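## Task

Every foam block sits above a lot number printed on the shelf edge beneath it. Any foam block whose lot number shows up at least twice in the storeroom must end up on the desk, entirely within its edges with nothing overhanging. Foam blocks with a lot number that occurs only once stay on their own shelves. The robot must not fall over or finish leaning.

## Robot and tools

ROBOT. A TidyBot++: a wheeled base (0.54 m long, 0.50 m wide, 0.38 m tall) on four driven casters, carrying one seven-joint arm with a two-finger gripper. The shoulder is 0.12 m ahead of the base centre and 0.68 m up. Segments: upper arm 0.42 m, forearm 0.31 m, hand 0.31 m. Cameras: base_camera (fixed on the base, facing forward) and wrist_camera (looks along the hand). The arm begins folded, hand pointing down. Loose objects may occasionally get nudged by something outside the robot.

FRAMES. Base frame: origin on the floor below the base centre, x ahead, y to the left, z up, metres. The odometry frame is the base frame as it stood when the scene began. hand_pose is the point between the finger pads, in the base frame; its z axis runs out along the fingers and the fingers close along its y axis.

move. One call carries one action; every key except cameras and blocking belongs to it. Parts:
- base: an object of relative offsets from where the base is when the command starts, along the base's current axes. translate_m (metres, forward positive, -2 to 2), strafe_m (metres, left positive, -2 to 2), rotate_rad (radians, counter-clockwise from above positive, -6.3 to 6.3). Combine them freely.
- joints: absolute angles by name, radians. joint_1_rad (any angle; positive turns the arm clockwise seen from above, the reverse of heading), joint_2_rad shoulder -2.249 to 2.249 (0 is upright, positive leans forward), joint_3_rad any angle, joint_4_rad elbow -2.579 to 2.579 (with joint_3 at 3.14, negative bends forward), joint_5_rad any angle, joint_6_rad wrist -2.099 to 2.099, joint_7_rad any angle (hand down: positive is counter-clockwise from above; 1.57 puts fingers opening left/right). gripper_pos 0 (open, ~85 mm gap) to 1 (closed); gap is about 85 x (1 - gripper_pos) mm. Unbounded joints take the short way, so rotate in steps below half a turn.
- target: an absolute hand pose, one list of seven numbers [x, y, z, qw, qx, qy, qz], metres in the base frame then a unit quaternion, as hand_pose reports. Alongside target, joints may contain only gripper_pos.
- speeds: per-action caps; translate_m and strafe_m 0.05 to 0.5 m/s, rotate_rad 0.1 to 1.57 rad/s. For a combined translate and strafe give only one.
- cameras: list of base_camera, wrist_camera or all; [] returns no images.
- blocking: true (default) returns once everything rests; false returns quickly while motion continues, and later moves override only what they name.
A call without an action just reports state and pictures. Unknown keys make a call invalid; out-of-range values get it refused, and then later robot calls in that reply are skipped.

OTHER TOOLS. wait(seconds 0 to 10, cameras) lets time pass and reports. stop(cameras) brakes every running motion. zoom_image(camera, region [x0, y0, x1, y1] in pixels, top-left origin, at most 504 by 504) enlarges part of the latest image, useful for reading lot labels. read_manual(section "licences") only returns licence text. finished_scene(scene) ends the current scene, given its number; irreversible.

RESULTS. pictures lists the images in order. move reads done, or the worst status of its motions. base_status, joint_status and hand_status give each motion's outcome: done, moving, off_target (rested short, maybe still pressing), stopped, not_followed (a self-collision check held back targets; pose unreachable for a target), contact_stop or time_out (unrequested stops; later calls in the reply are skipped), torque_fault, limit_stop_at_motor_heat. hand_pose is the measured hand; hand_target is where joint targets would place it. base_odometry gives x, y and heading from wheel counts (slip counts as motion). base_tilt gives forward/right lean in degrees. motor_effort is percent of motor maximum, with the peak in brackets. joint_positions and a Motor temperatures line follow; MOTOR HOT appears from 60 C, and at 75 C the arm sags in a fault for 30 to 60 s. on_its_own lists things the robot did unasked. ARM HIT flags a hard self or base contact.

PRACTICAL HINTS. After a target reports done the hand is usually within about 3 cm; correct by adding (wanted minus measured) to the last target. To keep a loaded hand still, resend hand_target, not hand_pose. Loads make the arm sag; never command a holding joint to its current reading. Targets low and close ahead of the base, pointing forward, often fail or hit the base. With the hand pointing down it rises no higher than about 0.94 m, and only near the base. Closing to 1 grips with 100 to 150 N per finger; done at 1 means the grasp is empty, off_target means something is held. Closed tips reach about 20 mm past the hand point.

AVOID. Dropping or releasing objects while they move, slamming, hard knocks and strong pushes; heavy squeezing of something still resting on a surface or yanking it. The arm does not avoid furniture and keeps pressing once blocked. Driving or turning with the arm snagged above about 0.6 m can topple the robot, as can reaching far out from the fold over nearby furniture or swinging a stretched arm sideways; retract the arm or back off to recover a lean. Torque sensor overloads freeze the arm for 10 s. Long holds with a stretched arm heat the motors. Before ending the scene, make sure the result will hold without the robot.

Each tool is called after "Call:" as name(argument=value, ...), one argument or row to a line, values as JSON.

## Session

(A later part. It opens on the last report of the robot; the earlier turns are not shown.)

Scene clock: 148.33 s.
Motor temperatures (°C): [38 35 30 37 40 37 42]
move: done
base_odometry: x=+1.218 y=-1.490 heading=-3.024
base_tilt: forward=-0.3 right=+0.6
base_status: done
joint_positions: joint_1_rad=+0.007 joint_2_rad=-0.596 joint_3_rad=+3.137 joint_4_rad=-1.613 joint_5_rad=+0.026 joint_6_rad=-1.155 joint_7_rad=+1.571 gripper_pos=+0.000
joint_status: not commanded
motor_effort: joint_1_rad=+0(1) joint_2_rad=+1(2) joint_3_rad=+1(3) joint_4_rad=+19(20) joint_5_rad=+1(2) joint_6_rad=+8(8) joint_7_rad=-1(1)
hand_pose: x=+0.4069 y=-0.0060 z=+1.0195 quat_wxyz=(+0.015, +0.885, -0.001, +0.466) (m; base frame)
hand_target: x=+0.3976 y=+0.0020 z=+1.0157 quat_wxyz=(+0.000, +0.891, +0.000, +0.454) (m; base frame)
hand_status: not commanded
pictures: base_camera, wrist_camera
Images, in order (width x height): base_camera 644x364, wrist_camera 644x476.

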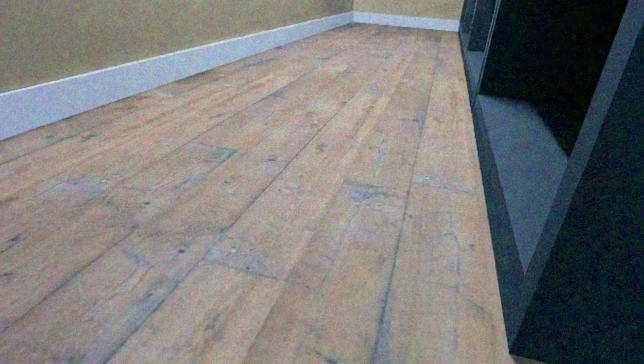

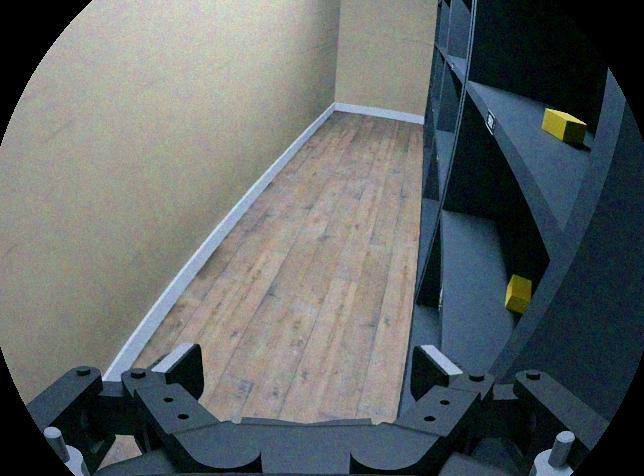

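Call:
move(
  base={"rotate_rad":-0.17},
  cameras=[],
)

Call:
move(
  base={"strafe_m":0.25,"translate_m":0.75},
  cameras=["base_camera"],
)

Call:
move(
  base={"rotate_rad":-1.57},
)

Scene clock: 149.73 s.
Motor temperatures (°C): [38 35 30 37 40 37 42]
move: done
base_odometry: x=+1.218 y=-1.490 heading=+3.090
base_tilt: forward=-0.3 right=+0.6
base_status: done
joint_positions: joint_1_rad=+0.007 joint_2_rad=-0.596 joint_3_rad=+3.137 joint_4_rad=-1.613 joint_5_rad=+0.026 joint_6_rad=-1.155 joint_7_rad=+1.571 gripper_pos=+0.000
joint_status: not commanded
motor_effort: joint_1_rad=-1(1) joint_2_rad=+2(3) joint_3_rad=+1(2) joint_4_rad=+19(20) joint_5_rad=+1(2) joint_6_rad=+7(8) joint_7_rad=+0(0)
hand_pose: x=+0.4069 y=-0.0061 z=+1.0195 quat_wxyz=(+0.015, +0.885, -0.002, +0.466) (m; base frame)
hand_target: x=+0.3976 y=+0.0020 z=+1.0157 quat_wxyz=(+0.000, +0.891, +0.000, +0.454) (m; base frame)
hand_status: not commanded
pictures: none
No camera images: "cameras" was empty.

Scene clock: 155.07 s.
Motor temperatures (°C): [38 35 30 37 40 37 42]
move: time_out
base_odometry: x=+0.912 y=-1.575 heading=+3.061
base_tilt: forward=-0.3 right=+0.6
base_status: translate_m time_out (by the wheels' count: +0.301 of +0.750); strafe_m time_out (by the wheels' count: +0.100 of +0.250)
joint_positions: joint_1_rad=+0.003 joint_2_rad=-0.596 joint_3_rad=+3.136 joint_4_rad=-1.608 joint_5_rad=+0.022 joint_6_rad=-1.159 joint_7_rad=+1.571 gripper_pos=+0.000
joint_status: not commanded
motor_effort: joint_1_rad=+0(3) joint_2_rad=+2(18) joint_3_rad=+0(9) joint_4_rad=+19(25) joint_5_rad=+1(5) joint_6_rad=+8(9) joint_7_rad=+0(1)
hand_pose: x=+0.4061 y=-0.0032 z=+1.0213 quat_wxyz=(+0.012, +0.884, +0.001, +0.467) (m; base frame)
hand_target: x=+0.3976 y=+0.0020 z=+1.0157 quat_wxyz=(+0.000, +0.891, +0.000, +0.454) (m; base frame)
hand_status: not commanded
pictures: base_camera
Images, in order (width x height): base_camera 644x364.

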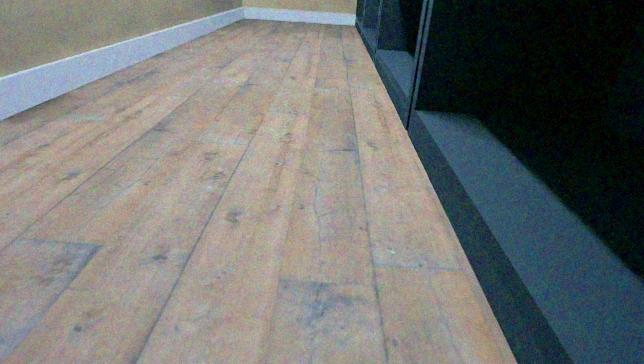

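not run: a stop that you did not command came earlier in this reply.

Call:
move(
  base={"strafe_m":0.22},
  cameras=["base_camera"],
)

Call:
move(
  base={"translate_m":0.35},
  joints={"joint_1_rad":1.4},
)

Scene clock: 157.87 s.
Motor temperatures (°C): [38 35 30 37 40 37 42]
move: done
base_odometry: x=+0.894 y=-1.794 heading=+3.060
base_tilt: forward=-0.4 right=+0.6
base_status: done
joint_positions: joint_1_rad=+0.003 joint_2_rad=-0.596 joint_3_rad=+3.136 joint_4_rad=-1.608 joint_5_rad=+0.022 joint_6_rad=-1.159 joint_7_rad=+1.571 gripper_pos=+0.000
joint_status: not commanded
motor_effort: joint_1_rad=+0(1) joint_2_rad=+2(3) joint_3_rad=+1(4) joint_4_rad=+19(20) joint_5_rad=+1(2) joint_6_rad=+7(8) joint_7_rad=+0(1)
hand_pose: x=+0.4061 y=-0.0033 z=+1.0213 quat_wxyz=(+0.012, +0.884, +0.001, +0.467) (m; base frame)
hand_target: x=+0.3976 y=+0.0020 z=+1.0157 quat_wxyz=(+0.000, +0.891, +0.000, +0.454) (m; base frame)
hand_status: not commanded
pictures: base_camera
Images, in order (width x height): base_camera 644x364.

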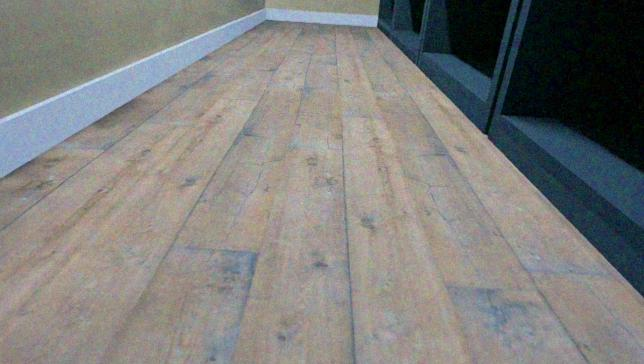

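Scene clock: 160.53 s.
Motor temperatures (°C): [38 35 30 37 40 37 42]
move: done
base_odometry: x=+0.545 y=-1.766 heading=+3.061
base_tilt: forward=-0.3 right=+0.6
base_status: done
joint_positions: joint_1_rad=+1.381 joint_2_rad=-0.593 joint_3_rad=+3.136 joint_4_rad=-1.607 joint_5_rad=+0.022 joint_6_rad=-1.159 joint_7_rad=+1.571 gripper_pos=+0.000
joint_status: all done
motor_effort: joint_1_rad=+0(2) joint_2_rad=+2(6) joint_3_rad=+1(2) joint_4_rad=+20(20) joint_5_rad=+1(2) joint_6_rad=+7(8) joint_7_rad=+0(1)
hand_pose: x=+0.1708 y=-0.2835 z=+1.0204 quat_wxyz=(+0.305, +0.684, -0.562, +0.352) (m; base frame)
hand_target: x=+0.1683 y=-0.2742 z=+1.0157 quat_wxyz=(+0.292, +0.682, -0.574, +0.347) (m; base frame)
hand_status: not commanded
pictures: base_camera, wrist_camera
Images, in order (width x height): base_camera 644x364, wrist_camera 644x476.

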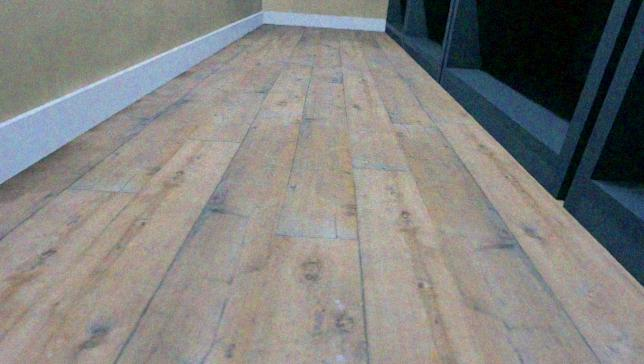

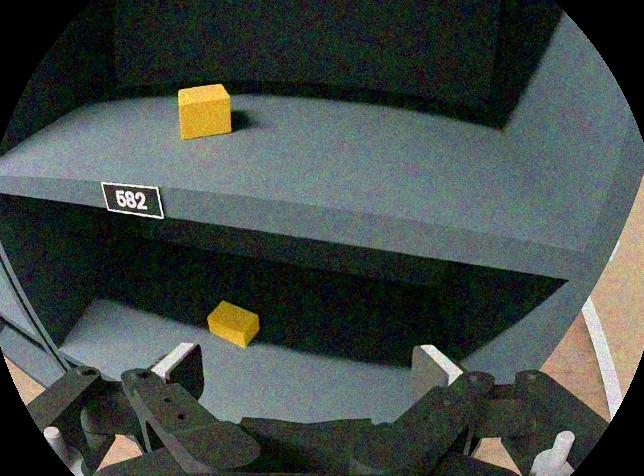

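Call:
move(
  base={"translate_m":0.2},
  joints={"joint_6_rad":-1.55,"joint_1_rad":1.5},
  cameras=["wrist_camera"],
)

Call:
move(
  base={"translate_m":0.8},
)

Call:
move(
  base={"translate_m":0.8},
)

Scene clock: 162.37 s.
Motor temperatures (°C): [38 35 30 37 40 37 42]
move: done
base_odometry: x=+0.346 y=-1.750 heading=+3.062
base_tilt: forward=-0.3 right=+0.6
base_status: done
joint_positions: joint_1_rad=+1.483 joint_2_rad=-0.593 joint_3_rad=+3.136 joint_4_rad=-1.607 joint_5_rad=+0.022 joint_6_rad=-1.501 joint_7_rad=+1.571 gripper_pos=+0.000
joint_status: all done
motor_effort: joint_1_rad=+0(2) joint_2_rad=+3(4) joint_3_rad=+1(3) joint_4_rad=+17(20) joint_5_rad=+1(2) joint_6_rad=+6(8) joint_7_rad=+0(1)
hand_pose: x=+0.1342 y=-0.2137 z=+0.9447 quat_wxyz=(+0.217, +0.702, -0.642, +0.220) (m; base frame)
hand_target: x=+0.1350 y=-0.1999 z=+0.9405 quat_wxyz=(+0.199, +0.700, -0.652, +0.213) (m; base frame)
hand_status: not commanded
pictures: wrist_camera
Images, in order (width x height): wrist_camera 644x476.

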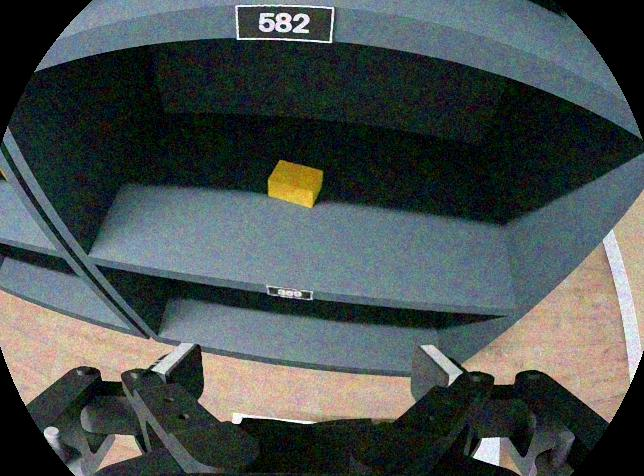

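Scene clock: 165.33 s.
Motor temperatures (°C): [38 35 30 37 40 37 42]
move: done
base_odometry: x=-0.452 y=-1.687 heading=+3.062
base_tilt: forward=-0.3 right=+0.6
base_status: done
joint_positions: joint_1_rad=+1.483 joint_2_rad=-0.593 joint_3_rad=+3.136 joint_4_rad=-1.607 joint_5_rad=+0.022 joint_6_rad=-1.501 joint_7_rad=+1.571 gripper_pos=+0.000
joint_status: not commanded
motor_effort: joint_1_rad=+0(1) joint_2_rad=+3(5) joint_3_rad=+1(2) joint_4_rad=+17(19) joint_5_rad=+1(2) joint_6_rad=+6(6) joint_7_rad=+0(1)
hand_pose: x=+0.1341 y=-0.2136 z=+0.9446 quat_wxyz=(+0.216, +0.702, -0.642, +0.219) (m; base frame)
hand_target: x=+0.1350 y=-0.1999 z=+0.9405 quat_wxyz=(+0.199, +0.700, -0.652, +0.213) (m; base frame)
hand_status: not commanded
pictures: base_camera, wrist_camera
Images, in order (width x height): base_camera 644x364, wrist_camera 644x476.

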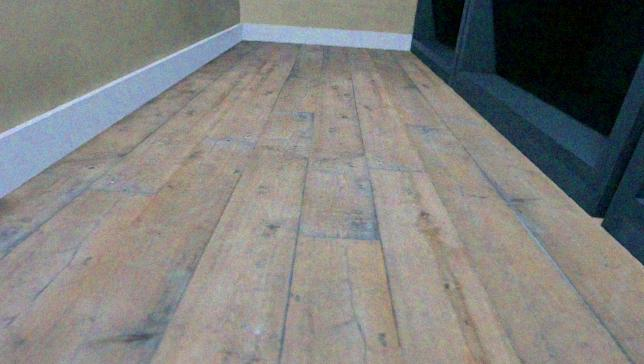

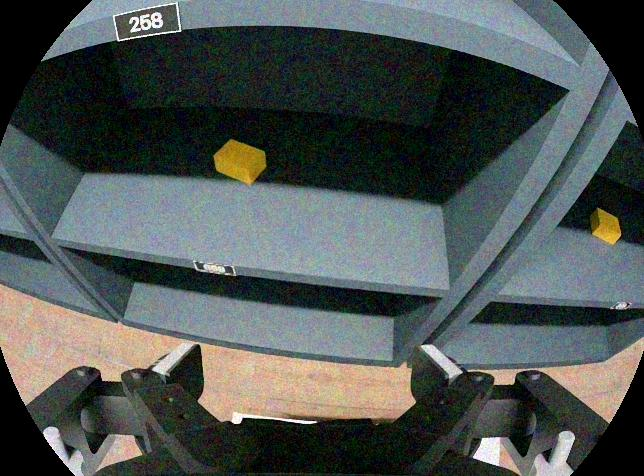

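Scene clock: 168.30 s.
Motor temperatures (°C): [38 35 30 37 40 37 42]
move: done
base_odometry: x=-1.249 y=-1.623 heading=+3.062
base_tilt: forward=-0.4 right=+0.6
base_status: done
joint_positions: joint_1_rad=+1.483 joint_2_rad=-0.593 joint_3_rad=+3.137 joint_4_rad=-1.607 joint_5_rad=+0.022 joint_6_rad=-1.502 joint_7_rad=+1.571 gripper_pos=+0.000
joint_status: not commanded
motor_effort: joint_1_rad=+0(1) joint_2_rad=+3(5) joint_3_rad=+1(2) joint_4_rad=+18(19) joint_5_rad=+1(2) joint_6_rad=+5(6) joint_7_rad=+0(1)
hand_pose: x=+0.1339 y=-0.2135 z=+0.9445 quat_wxyz=(+0.216, +0.702, -0.643, +0.219) (m; base frame)
hand_target: x=+0.1350 y=-0.1999 z=+0.9405 quat_wxyz=(+0.199, +0.700, -0.652, +0.213) (m; base frame)
hand_status: not commanded
pictures: base_camera, wrist_camera
Images, in order (width x height): base_camera 644x364, wrist_camera 644x476.

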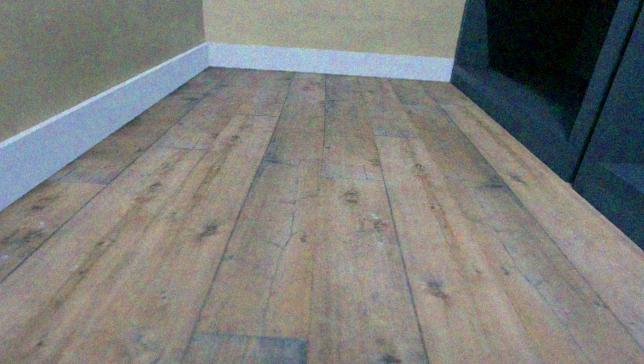

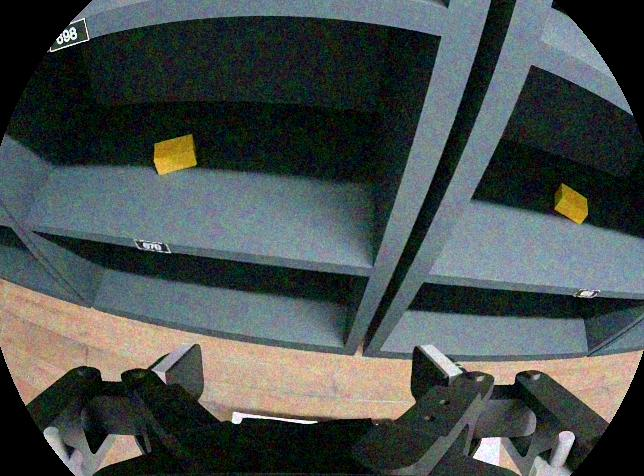

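Call:
zoom_image(
  camera="wrist_camera",
  region=[128, 230, 178, 260],
)

Call:
move(
  base={"translate_m":0.4},
)

Scaled by 10.080.

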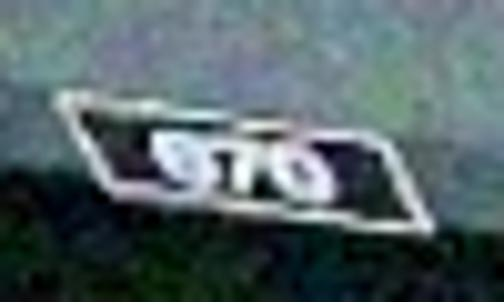

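Scene clock: 170.63 s.
Motor temperatures (°C): [38 35 30 37 40 37 42]
move: done
base_odometry: x=-1.648 y=-1.592 heading=+3.063
base_tilt: forward=-0.4 right=+0.6
base_status: done
joint_positions: joint_1_rad=+1.483 joint_2_rad=-0.593 joint_3_rad=+3.137 joint_4_rad=-1.607 joint_5_rad=+0.022 joint_6_rad=-1.502 joint_7_rad=+1.571 gripper_pos=+0.000
joint_status: not commanded
motor_effort: joint_1_rad=-1(1) joint_2_rad=+3(5) joint_3_rad=+1(3) joint_4_rad=+18(19) joint_5_rad=+1(2) joint_6_rad=+5(6) joint_7_rad=+0(1)
hand_pose: x=+0.1338 y=-0.2134 z=+0.9444 quat_wxyz=(+0.216, +0.701, -0.643, +0.219) (m; base frame)
hand_target: x=+0.1350 y=-0.1999 z=+0.9405 quat_wxyz=(+0.199, +0.700, -0.652, +0.213) (m; base frame)
hand_status: not commanded
pictures: base_camera, wrist_camera
Images, in order (width x height): base_camera 644x364, wrist_camera 644x476.

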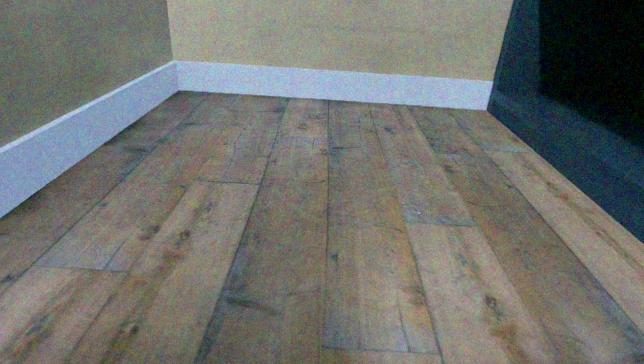

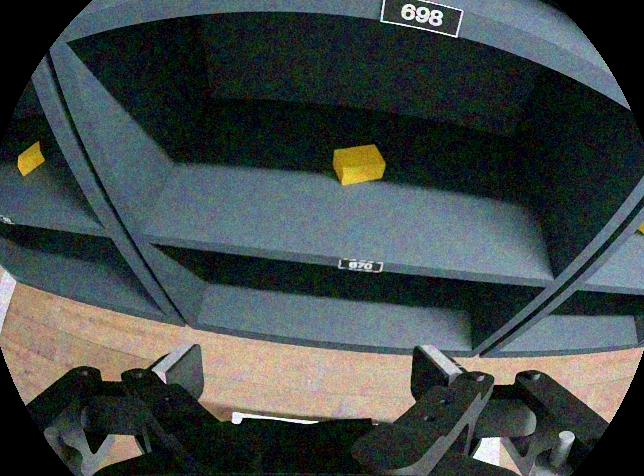

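Call:
zoom_image(
  camera="wrist_camera",
  region=[335, 250, 385, 280],
)

Call:
move(
  base={"translate_m":0.7},
)

Call:
zoom_image(
  camera="wrist_camera",
  region=[220, 200, 420, 300],
)

Scaled by 10.080.

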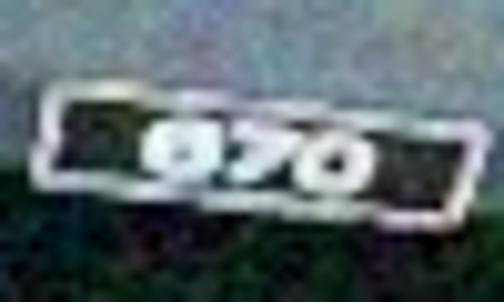

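Scene clock: 173.60 s.
Motor temperatures (°C): [38 35 30 37 40 37 42]
move: done
base_odometry: x=-2.346 y=-1.537 heading=+3.063
base_tilt: forward=-0.3 right=+0.6
base_status: done
joint_positions: joint_1_rad=+1.483 joint_2_rad=-0.593 joint_3_rad=+3.137 joint_4_rad=-1.607 joint_5_rad=+0.022 joint_6_rad=-1.502 joint_7_rad=+1.571 gripper_pos=+0.000
joint_status: not commanded
motor_effort: joint_1_rad=-1(1) joint_2_rad=+3(5) joint_3_rad=+1(2) joint_4_rad=+18(19) joint_5_rad=+1(2) joint_6_rad=+5(6) joint_7_rad=+0(1)
hand_pose: x=+0.1338 y=-0.2134 z=+0.9444 quat_wxyz=(+0.216, +0.701, -0.643, +0.219) (m; base frame)
hand_target: x=+0.1350 y=-0.1999 z=+0.9405 quat_wxyz=(+0.199, +0.700, -0.652, +0.213) (m; base frame)
hand_status: not commanded
pictures: base_camera, wrist_camera
Images, in order (width x height): base_camera 644x364, wrist_camera 644x476.

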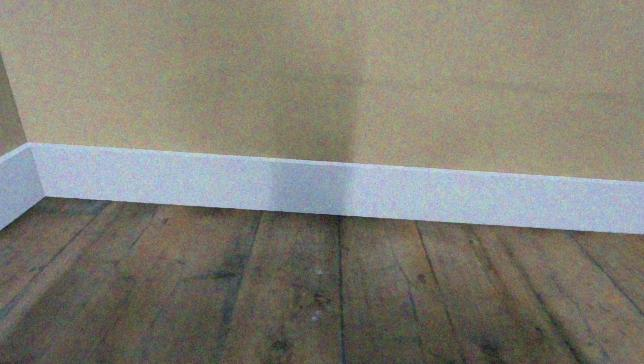

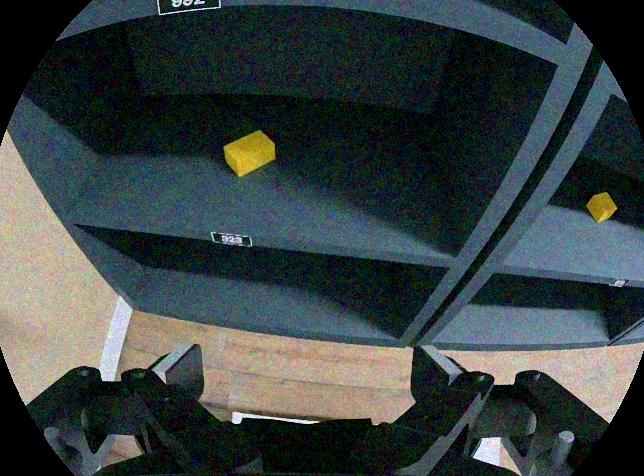

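Scaled by 2.520.

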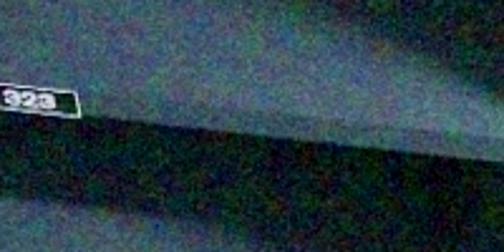

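Call:
move(
  joints={"joint_2_rad":-0.6,"joint_4_rad":-2.5,"joint_6_rad":-0.45},
  cameras=["wrist_camera"],
)

Call:
zoom_image(
  camera="wrist_camera",
  region=[180, 120, 300, 240],
)

Call:
move(
  base={"translate_m":-0.7},
  cameras=["wrist_camera"],
)

Call:
move(
  base={"translate_m":-1.1},
  cameras=["wrist_camera"],
)

Call:
move(
  base={"translate_m":-0.85},
  cameras=["wrist_camera"],
)

Scene clock: 176.57 s.
Motor temperatures (°C): [38 35 30 37 40 37 42]
move: done
base_odometry: x=-2.346 y=-1.537 heading=+3.063
base_tilt: forward=-0.3 right=+0.6
base_status: not commanded
joint_positions: joint_1_rad=+1.483 joint_2_rad=-0.593 joint_3_rad=+3.137 joint_4_rad=-2.470 joint_5_rad=+0.022 joint_6_rad=-0.507 joint_7_rad=+1.571 gripper_pos=+0.000
joint_status: all done
motor_effort: joint_1_rad=-1(1) joint_2_rad=+0(4) joint_3_rad=+1(1) joint_4_rad=+20(22) joint_5_rad=+1(1) joint_6_rad=+6(7) joint_7_rad=+0(1)
hand_pose: x=+0.1426 y=-0.2775 z=+0.7099 quat_wxyz=(+0.257, +0.691, -0.621, +0.267) (m; base frame)
hand_target: x=+0.1406 y=-0.2805 z=+0.7087 quat_wxyz=(+0.263, +0.675, -0.629, +0.282) (m; base frame)
hand_status: not commanded
pictures: wrist_camera
Images, in order (width x height): wrist_camera 644x476.

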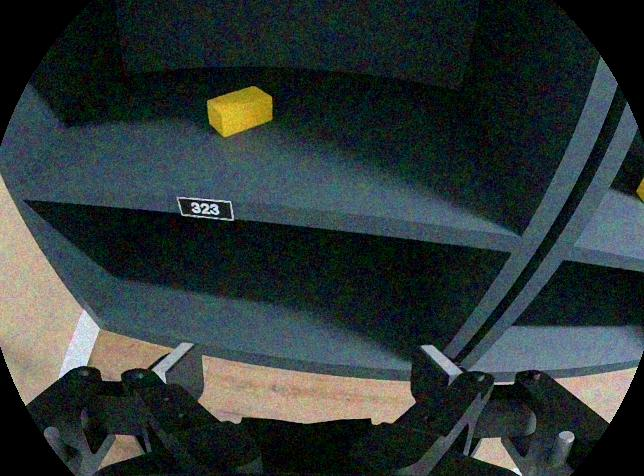

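Scaled by 4.200.

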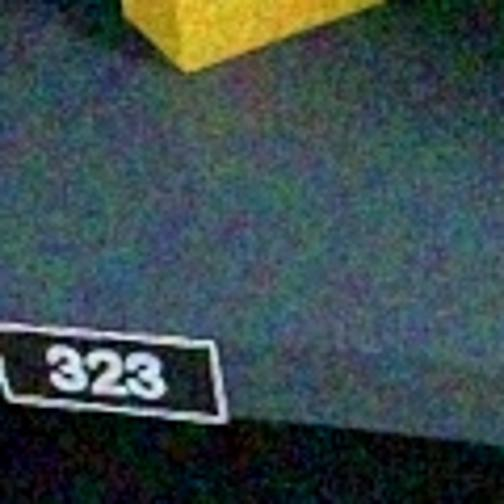

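Scene clock: 179.50 s.
Motor temperatures (°C): [38 35 30 37 40 37 42]
move: done
base_odometry: x=-1.648 y=-1.592 heading=+3.063
base_tilt: forward=-0.4 right=+0.6
base_status: done
joint_positions: joint_1_rad=+1.483 joint_2_rad=-0.595 joint_3_rad=+3.137 joint_4_rad=-2.472 joint_5_rad=+0.022 joint_6_rad=-0.501 joint_7_rad=+1.571 gripper_pos=+0.000
joint_status: not commanded
motor_effort: joint_1_rad=+0(1) joint_2_rad=+2(3) joint_3_rad=+1(2) joint_4_rad=+20(21) joint_5_rad=+1(1) joint_6_rad=+7(7) joint_7_rad=+0(1)
hand_pose: x=+0.1426 y=-0.2781 z=+0.7106 quat_wxyz=(+0.258, +0.691, -0.620, +0.269) (m; base frame)
hand_target: x=+0.1406 y=-0.2805 z=+0.7087 quat_wxyz=(+0.263, +0.675, -0.629, +0.282) (m; base frame)
hand_status: not commanded
pictures: wrist_camera
Images, in order (width x height): wrist_camera 644x476.

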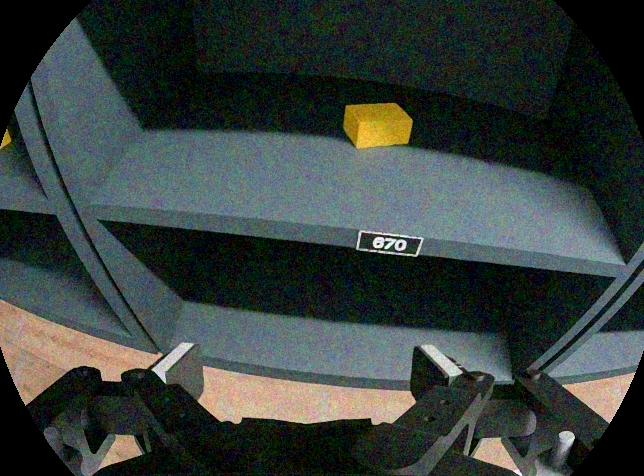

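Scene clock: 183.07 s.
Motor temperatures (°C): [38 35 30 37 40 37 42]
move: done
base_odometry: x=-0.551 y=-1.679 heading=+3.063
base_tilt: forward=-0.4 right=+0.6
base_status: done
joint_positions: joint_1_rad=+1.483 joint_2_rad=-0.595 joint_3_rad=+3.137 joint_4_rad=-2.472 joint_5_rad=+0.022 joint_6_rad=-0.501 joint_7_rad=+1.571 gripper_pos=+0.000
joint_status: not commanded
motor_effort: joint_1_rad=-1(1) joint_2_rad=+1(2) joint_3_rad=+1(2) joint_4_rad=+20(21) joint_5_rad=+1(1) joint_6_rad=+6(7) joint_7_rad=+0(1)
hand_pose: x=+0.1426 y=-0.2781 z=+0.7106 quat_wxyz=(+0.258, +0.691, -0.620, +0.269) (m; base frame)
hand_target: x=+0.1406 y=-0.2805 z=+0.7087 quat_wxyz=(+0.263, +0.675, -0.629, +0.282) (m; base frame)
hand_status: not commanded
pictures: wrist_camera
Images, in order (width x height): wrist_camera 644x476.

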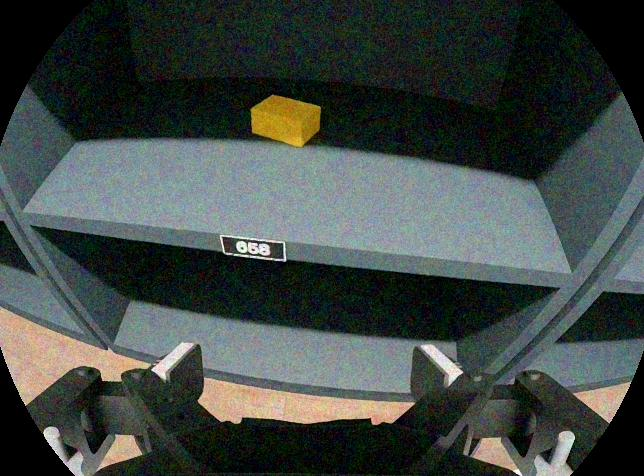

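Scene clock: 186.13 s.
Motor temperatures (°C): [38 35 30 37 40 37 42]
move: done
base_odometry: x=+0.297 y=-1.746 heading=+3.063
base_tilt: forward=-0.4 right=+0.6
base_status: done
joint_positions: joint_1_rad=+1.483 joint_2_rad=-0.595 joint_3_rad=+3.137 joint_4_rad=-2.472 joint_5_rad=+0.022 joint_6_rad=-0.501 joint_7_rad=+1.571 gripper_pos=+0.000
joint_status: not commanded
motor_effort: joint_1_rad=+0(1) joint_2_rad=+1(2) joint_3_rad=+1(2) joint_4_rad=+20(21) joint_5_rad=+1(1) joint_6_rad=+6(7) joint_7_rad=+0(1)
hand_pose: x=+0.1426 y=-0.2781 z=+0.7106 quat_wxyz=(+0.258, +0.691, -0.620, +0.269) (m; base frame)
hand_target: x=+0.1406 y=-0.2805 z=+0.7087 quat_wxyz=(+0.263, +0.675, -0.629, +0.282) (m; base frame)
hand_status: not commanded
pictures: wrist_camera
Images, in order (width x height): wrist_camera 644x476.

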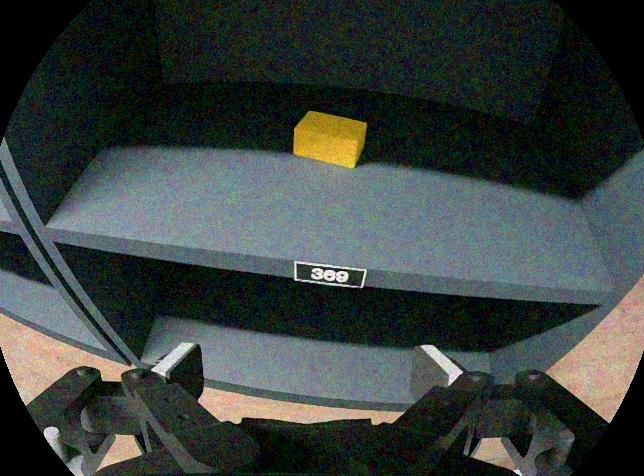

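Call:
move(
  base={"translate_m":1.9},
  joints={"joint_2_rad":-0.3,"joint_4_rad":-0.8,"joint_6_rad":-1.7},
  cameras=["wrist_camera"],
)

Call:
move(
  base={"translate_m":0.4},
)

Scene clock: 191.63 s.
Motor temperatures (°C): [38 35 30 37 40 37 42]
move: done
base_odometry: x=-1.598 y=-1.596 heading=+3.063
base_tilt: forward=-0.3 right=+0.6
base_status: done
joint_positions: joint_1_rad=+1.483 joint_2_rad=-0.318 joint_3_rad=+3.138 joint_4_rad=-0.817 joint_5_rad=+0.022 joint_6_rad=-1.651 joint_7_rad=+1.571 gripper_pos=+0.000
joint_status: all done
motor_effort: joint_1_rad=+0(1) joint_2_rad=-1(5) joint_3_rad=+0(2) joint_4_rad=+12(23) joint_5_rad=+1(2) joint_6_rad=+7(8) joint_7_rad=+0(1)
hand_pose: x=+0.1395 y=-0.2787 z=+1.1869 quat_wxyz=(+0.328, +0.646, -0.597, +0.344) (m; base frame)
hand_target: x=+0.1407 y=-0.2772 z=+1.1765 quat_wxyz=(+0.309, +0.652, -0.607, +0.332) (m; base frame)
hand_status: not commanded
pictures: wrist_camera
Images, in order (width x height): wrist_camera 644x476.

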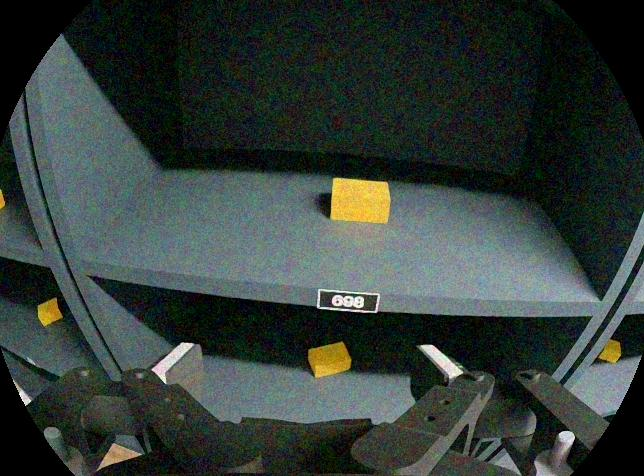

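Scene clock: 193.80 s.
Motor temperatures (°C): [38 35 30 37 40 37 42]
move: done
base_odometry: x=-1.996 y=-1.565 heading=+3.064
base_tilt: forward=-0.3 right=+0.6
base_status: done
joint_positions: joint_1_rad=+1.483 joint_2_rad=-0.317 joint_3_rad=+3.138 joint_4_rad=-0.817 joint_5_rad=+0.022 joint_6_rad=-1.652 joint_7_rad=+1.571 gripper_pos=+0.000
joint_status: not commanded
motor_effort: joint_1_rad=+0(1) joint_2_rad=-1(2) joint_3_rad=+0(3) joint_4_rad=+13(14) joint_5_rad=+1(2) joint_6_rad=+8(8) joint_7_rad=+0(1)
hand_pose: x=+0.1396 y=-0.2791 z=+1.1865 quat_wxyz=(+0.327, +0.646, -0.597, +0.344) (m; base frame)
hand_target: x=+0.1407 y=-0.2772 z=+1.1765 quat_wxyz=(+0.309, +0.652, -0.607, +0.332) (m; base frame)
hand_status: not commanded
pictures: base_camera, wrist_camera
Images, in order (width x height): base_camera 644x364, wrist_camera 644x476.

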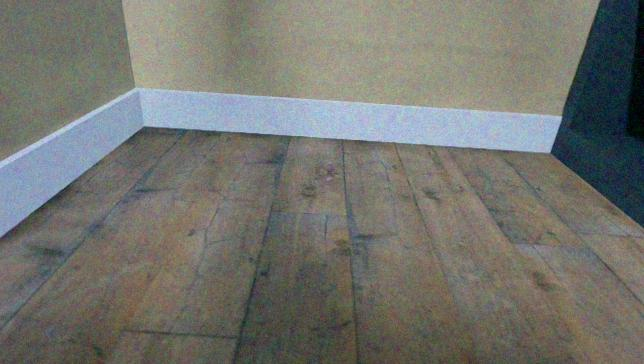

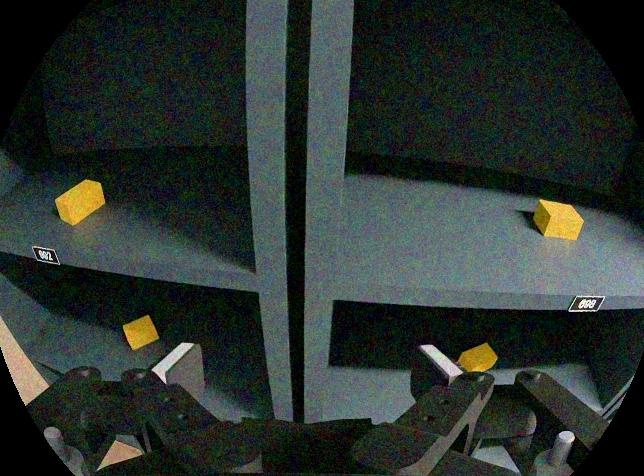

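Call:
zoom_image(
  camera="wrist_camera",
  region=[20, 240, 70, 270],
)

Call:
move(
  base={"translate_m":-0.4},
  joints={"joint_1_rad":1.54},
)

Call:
zoom_image(
  camera="wrist_camera",
  region=[260, 140, 460, 320],
)

Scaled by 10.080.

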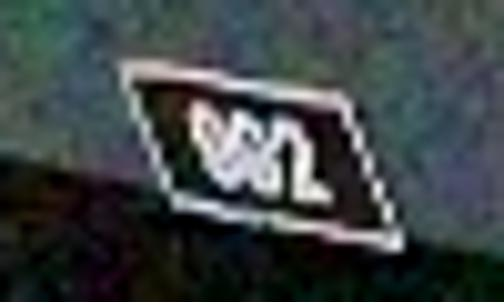

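Scene clock: 196.27 s.
Motor temperatures (°C): [38 35 30 37 40 37 42]
move: done
base_odometry: x=-1.598 y=-1.596 heading=+3.065
base_tilt: forward=-0.4 right=+0.6
base_status: done
joint_positions: joint_1_rad=+1.525 joint_2_rad=-0.313 joint_3_rad=+3.139 joint_4_rad=-0.816 joint_5_rad=+0.022 joint_6_rad=-1.653 joint_7_rad=+1.571 gripper_pos=+0.000
joint_status: all done
motor_effort: joint_1_rad=-1(1) joint_2_rad=-1(6) joint_3_rad=+1(2) joint_4_rad=+14(15) joint_5_rad=+1(2) joint_6_rad=+8(8) joint_7_rad=+0(1)
hand_pose: x=+0.1275 y=-0.2816 z=+1.1855 quat_wxyz=(+0.333, +0.634, -0.612, +0.336) (m; base frame)
hand_target: x=+0.1296 y=-0.2778 z=+1.1765 quat_wxyz=(+0.316, +0.640, -0.620, +0.326) (m; base frame)
hand_status: not commanded
pictures: base_camera, wrist_camera
Images, in order (width x height): base_camera 644x364, wrist_camera 644x476.

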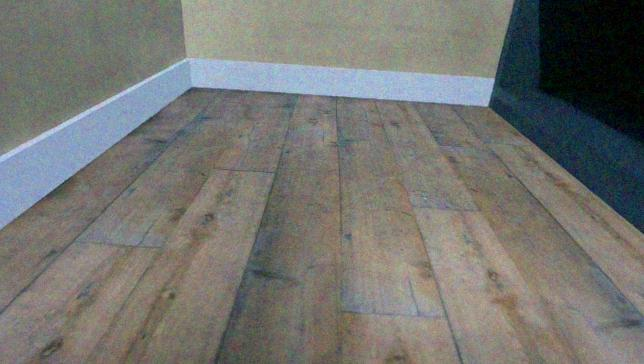

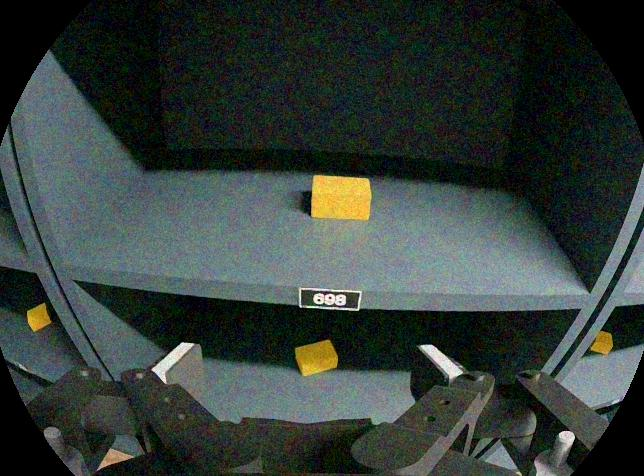

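Scaled by 2.520.

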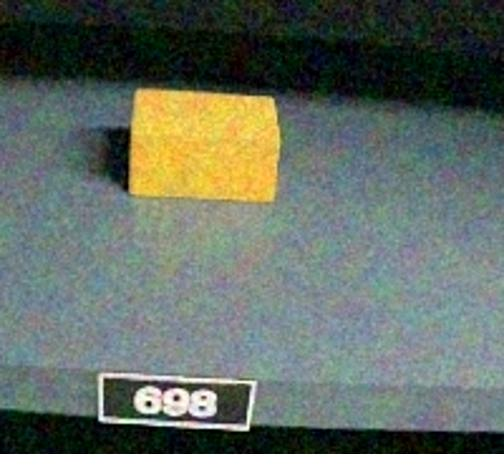

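Call:
move(
  base={"rotate_rad":-1.57},
  joints={"joint_1_rad":0,"gripper_pos":1.0},
)

Scene clock: 200.37 s.
Motor temperatures (°C): [38 35 30 37 40 37 42]
move: done
base_odometry: x=-1.598 y=-1.596 heading=+1.496
base_tilt: forward=-0.3 right=+0.6
base_status: done
joint_positions: joint_1_rad=+0.019 joint_2_rad=-0.308 joint_3_rad=+3.139 joint_4_rad=-0.816 joint_5_rad=+0.022 joint_6_rad=-1.653 joint_7_rad=+1.571 gripper_pos=+0.999
joint_status: all done
motor_effort: joint_1_rad=-1(2) joint_2_rad=-2(4) joint_3_rad=+0(1) joint_4_rad=+13(14) joint_5_rad=+1(1) joint_6_rad=+8(8) joint_7_rad=+0(1)
hand_pose: x=+0.4028 y=-0.0098 z=+1.1842 quat_wxyz=(+0.014, +0.882, -0.013, +0.471) (m; base frame)
hand_target: x=+0.3970 y=+0.0020 z=+1.1765 quat_wxyz=(+0.000, +0.891, +0.000, +0.454) (m; base frame)
hand_status: not commanded
pictures: base_camera, wrist_camera
Images, in order (width x height): base_camera 644x364, wrist_camera 644x476.

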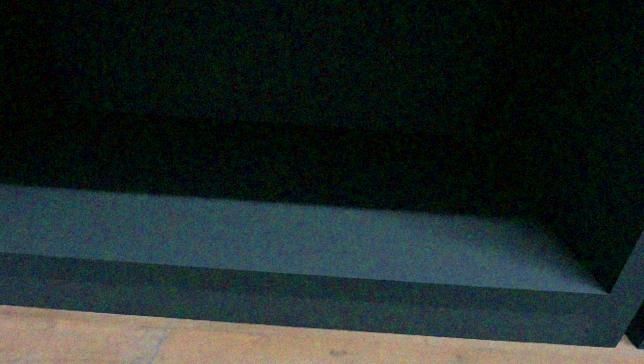

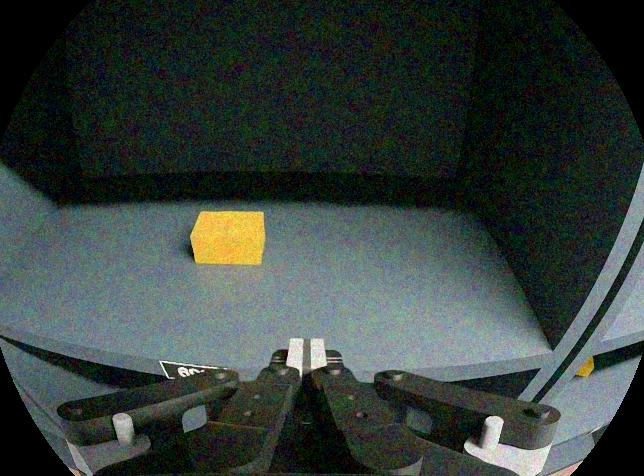

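Call:
move(
  target=[0.59,0.07,1.055,0,0.866,0,0.5],
)

Scene clock: 203.90 s.
Motor temperatures (°C): [38 35 30 37 40 37 42]
move: done
base_odometry: x=-1.598 y=-1.596 heading=+1.496
base_tilt: forward=-0.3 right=+0.6
base_status: not commanded
joint_positions: joint_1_rad=+0.019 joint_2_rad=-0.204 joint_3_rad=+2.925 joint_4_rad=-1.348 joint_5_rad=+0.139 joint_6_rad=-0.988 joint_7_rad=+1.341 gripper_pos=+0.999
joint_status: not commanded
motor_effort: joint_1_rad=-1(1) joint_2_rad=-12(14) joint_3_rad=+1(1) joint_4_rad=+21(21) joint_5_rad=+2(2) joint_6_rad=+8(8) joint_7_rad=+0(1)
hand_pose: x=+0.5766 y=+0.0711 z=+1.0592 quat_wxyz=(-0.015, +0.873, +0.000, +0.488) (m; base frame)
hand_target: x=+0.5900 y=+0.0700 z=+1.0550 quat_wxyz=(+0.000, +0.866, +0.000, +0.500) (m; base frame)
hand_status: done (0.014 m and 2.3 deg from the pose sent, 0.241 m and 4.4 deg at the start)
pictures: base_camera, wrist_camera
Images, in order (width x height): base_camera 644x364, wrist_camera 644x476.

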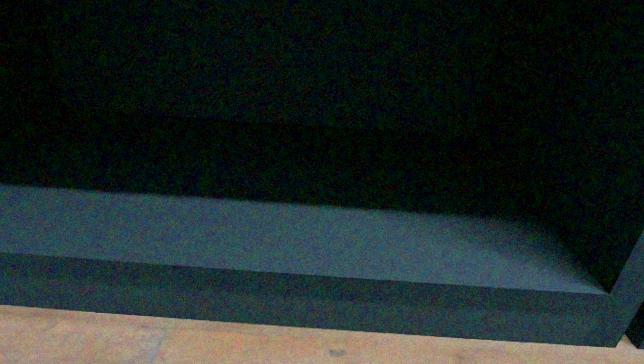

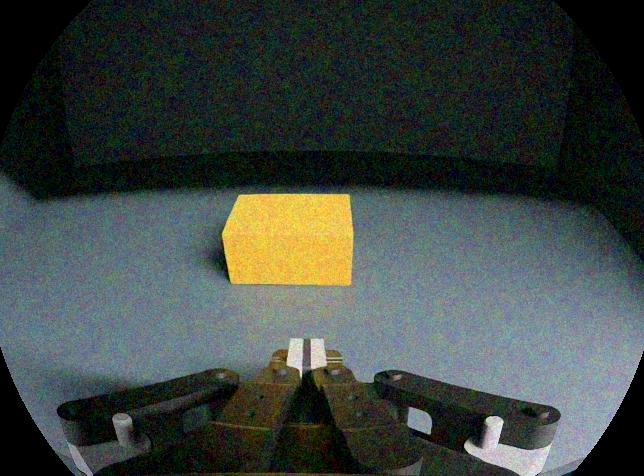

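Call:
move(
  base={"strafe_m":-0.016},
  cameras=[],
)

Call:
move(
  base={"translate_m":0.13},
  speeds={"translate_m":0.08},
  cameras=["wrist_camera"],
)

Scene clock: 204.80 s.
Motor temperatures (°C): [38 35 30 37 40 37 42]
move: done
base_odometry: x=-1.581 y=-1.597 heading=+1.494
base_tilt: forward=-0.4 right=+0.6
base_status: done
joint_positions: joint_1_rad=+0.019 joint_2_rad=-0.204 joint_3_rad=+2.918 joint_4_rad=-1.348 joint_5_rad=+0.144 joint_6_rad=-0.986 joint_7_rad=+1.340 gripper_pos=+0.999
joint_status: not commanded
motor_effort: joint_1_rad=-1(1) joint_2_rad=-12(13) joint_3_rad=+1(3) joint_4_rad=+20(21) joint_5_rad=+2(3) joint_6_rad=+7(8) joint_7_rad=+0(1)
hand_pose: x=+0.5765 y=+0.0739 z=+1.0599 quat_wxyz=(-0.014, +0.872, +0.003, +0.489) (m; base frame)
hand_target: x=+0.5900 y=+0.0700 z=+1.0550 quat_wxyz=(+0.000, +0.866, +0.000, +0.500) (m; base frame)
hand_status: not commanded
pictures: none
No camera images: "cameras" was empty.

Scene clock: 206.97 s.
Motor temperatures (°C): [38 35 30 37 40 37 42]
move: done
base_odometry: x=-1.571 y=-1.468 heading=+1.494
base_tilt: forward=-0.3 right=+0.6
base_status: done
joint_positions: joint_1_rad=+0.019 joint_2_rad=-0.200 joint_3_rad=+2.918 joint_4_rad=-1.348 joint_5_rad=+0.144 joint_6_rad=-0.982 joint_7_rad=+1.340 gripper_pos=+0.999
joint_status: not commanded
motor_effort: joint_1_rad=-1(1) joint_2_rad=-11(14) joint_3_rad=+1(2) joint_4_rad=+20(21) joint_5_rad=+2(2) joint_6_rad=+7(8) joint_7_rad=+0(1)
hand_pose: x=+0.5785 y=+0.0741 z=+1.0589 quat_wxyz=(-0.014, +0.872, +0.003, +0.489) (m; base frame)
hand_target: x=+0.5900 y=+0.0700 z=+1.0550 quat_wxyz=(+0.000, +0.866, +0.000, +0.500) (m; base frame)
hand_status: not commanded
pictures: wrist_camera
Images, in order (width x height): wrist_camera 644x476.

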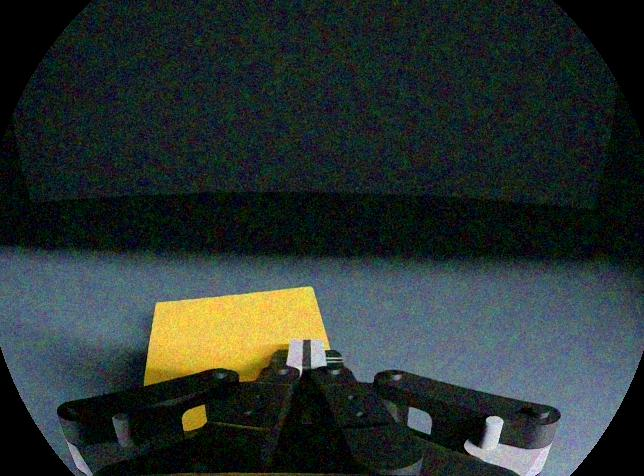

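Call:
move(
  base={"translate_m":0.04},
  speeds={"translate_m":0.08},
  cameras=["wrist_camera"],
)

Call:
move(
  base={"translate_m":-0.2},
  joints={"gripper_pos":0.0},
)

Scene clock: 208.20 s.
Motor temperatures (°C): [38 35 30 37 40 37 42]
move: done
base_odometry: x=-1.568 y=-1.428 heading=+1.494
base_tilt: forward=-0.3 right=+0.6
base_status: done
joint_positions: joint_1_rad=+0.019 joint_2_rad=-0.198 joint_3_rad=+2.918 joint_4_rad=-1.348 joint_5_rad=+0.144 joint_6_rad=-0.980 joint_7_rad=+1.340 gripper_pos=+0.999
joint_status: not commanded
motor_effort: joint_1_rad=-1(1) joint_2_rad=-11(14) joint_3_rad=+1(2) joint_4_rad=+20(21) joint_5_rad=+2(2) joint_6_rad=+7(8) joint_7_rad=+0(1)
hand_pose: x=+0.5795 y=+0.0742 z=+1.0586 quat_wxyz=(-0.014, +0.872, +0.004, +0.489) (m; base frame)
hand_target: x=+0.5900 y=+0.0700 z=+1.0550 quat_wxyz=(+0.000, +0.866, +0.000, +0.500) (m; base frame)
hand_status: not commanded
pictures: wrist_camera
Images, in order (width x height): wrist_camera 644x476.

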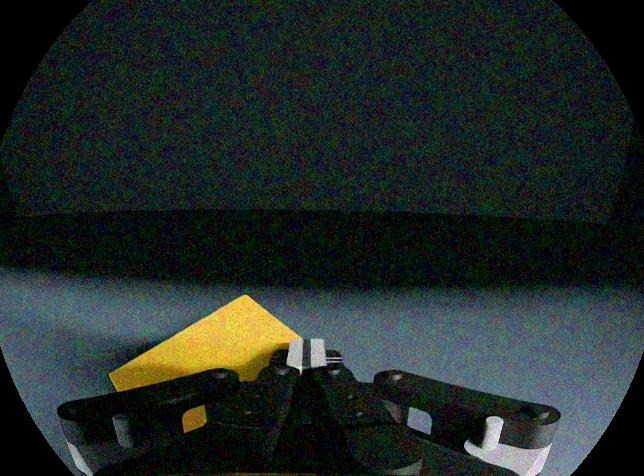

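Scene clock: 209.90 s.
Motor temperatures (°C): [38 35 30 37 40 37 42]
move: done
base_odometry: x=-1.583 y=-1.627 heading=+1.494
base_tilt: forward=-0.3 right=+0.6
base_status: done
joint_positions: joint_1_rad=+0.018 joint_2_rad=-0.201 joint_3_rad=+2.916 joint_4_rad=-1.350 joint_5_rad=+0.147 joint_6_rad=-0.977 joint_7_rad=+1.340 gripper_pos=+0.000
joint_status: all done
motor_effort: joint_1_rad=+0(2) joint_2_rad=-12(15) joint_3_rad=+1(3) joint_4_rad=+20(22) joint_5_rad=+2(3) joint_6_rad=+7(8) joint_7_rad=+0(1)
hand_pose: x=+0.5787 y=+0.0749 z=+1.0600 quat_wxyz=(-0.013, +0.871, +0.005, +0.491) (m; base frame)
hand_target: x=+0.5900 y=+0.0700 z=+1.0550 quat_wxyz=(+0.000, +0.866, +0.000, +0.500) (m; base frame)
hand_status: not commanded
pictures: base_camera, wrist_camera
Images, in order (width x height): base_camera 644x364, wrist_camera 644x476.

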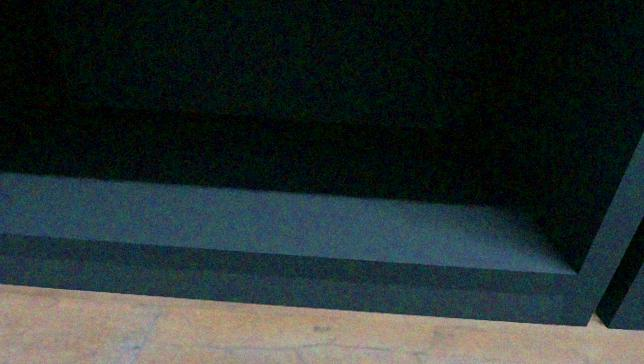

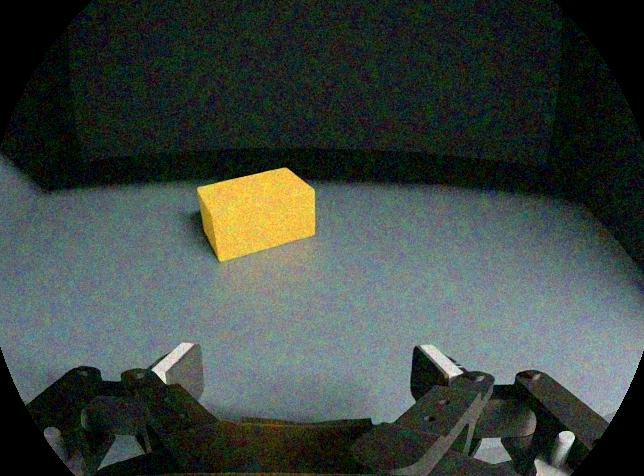

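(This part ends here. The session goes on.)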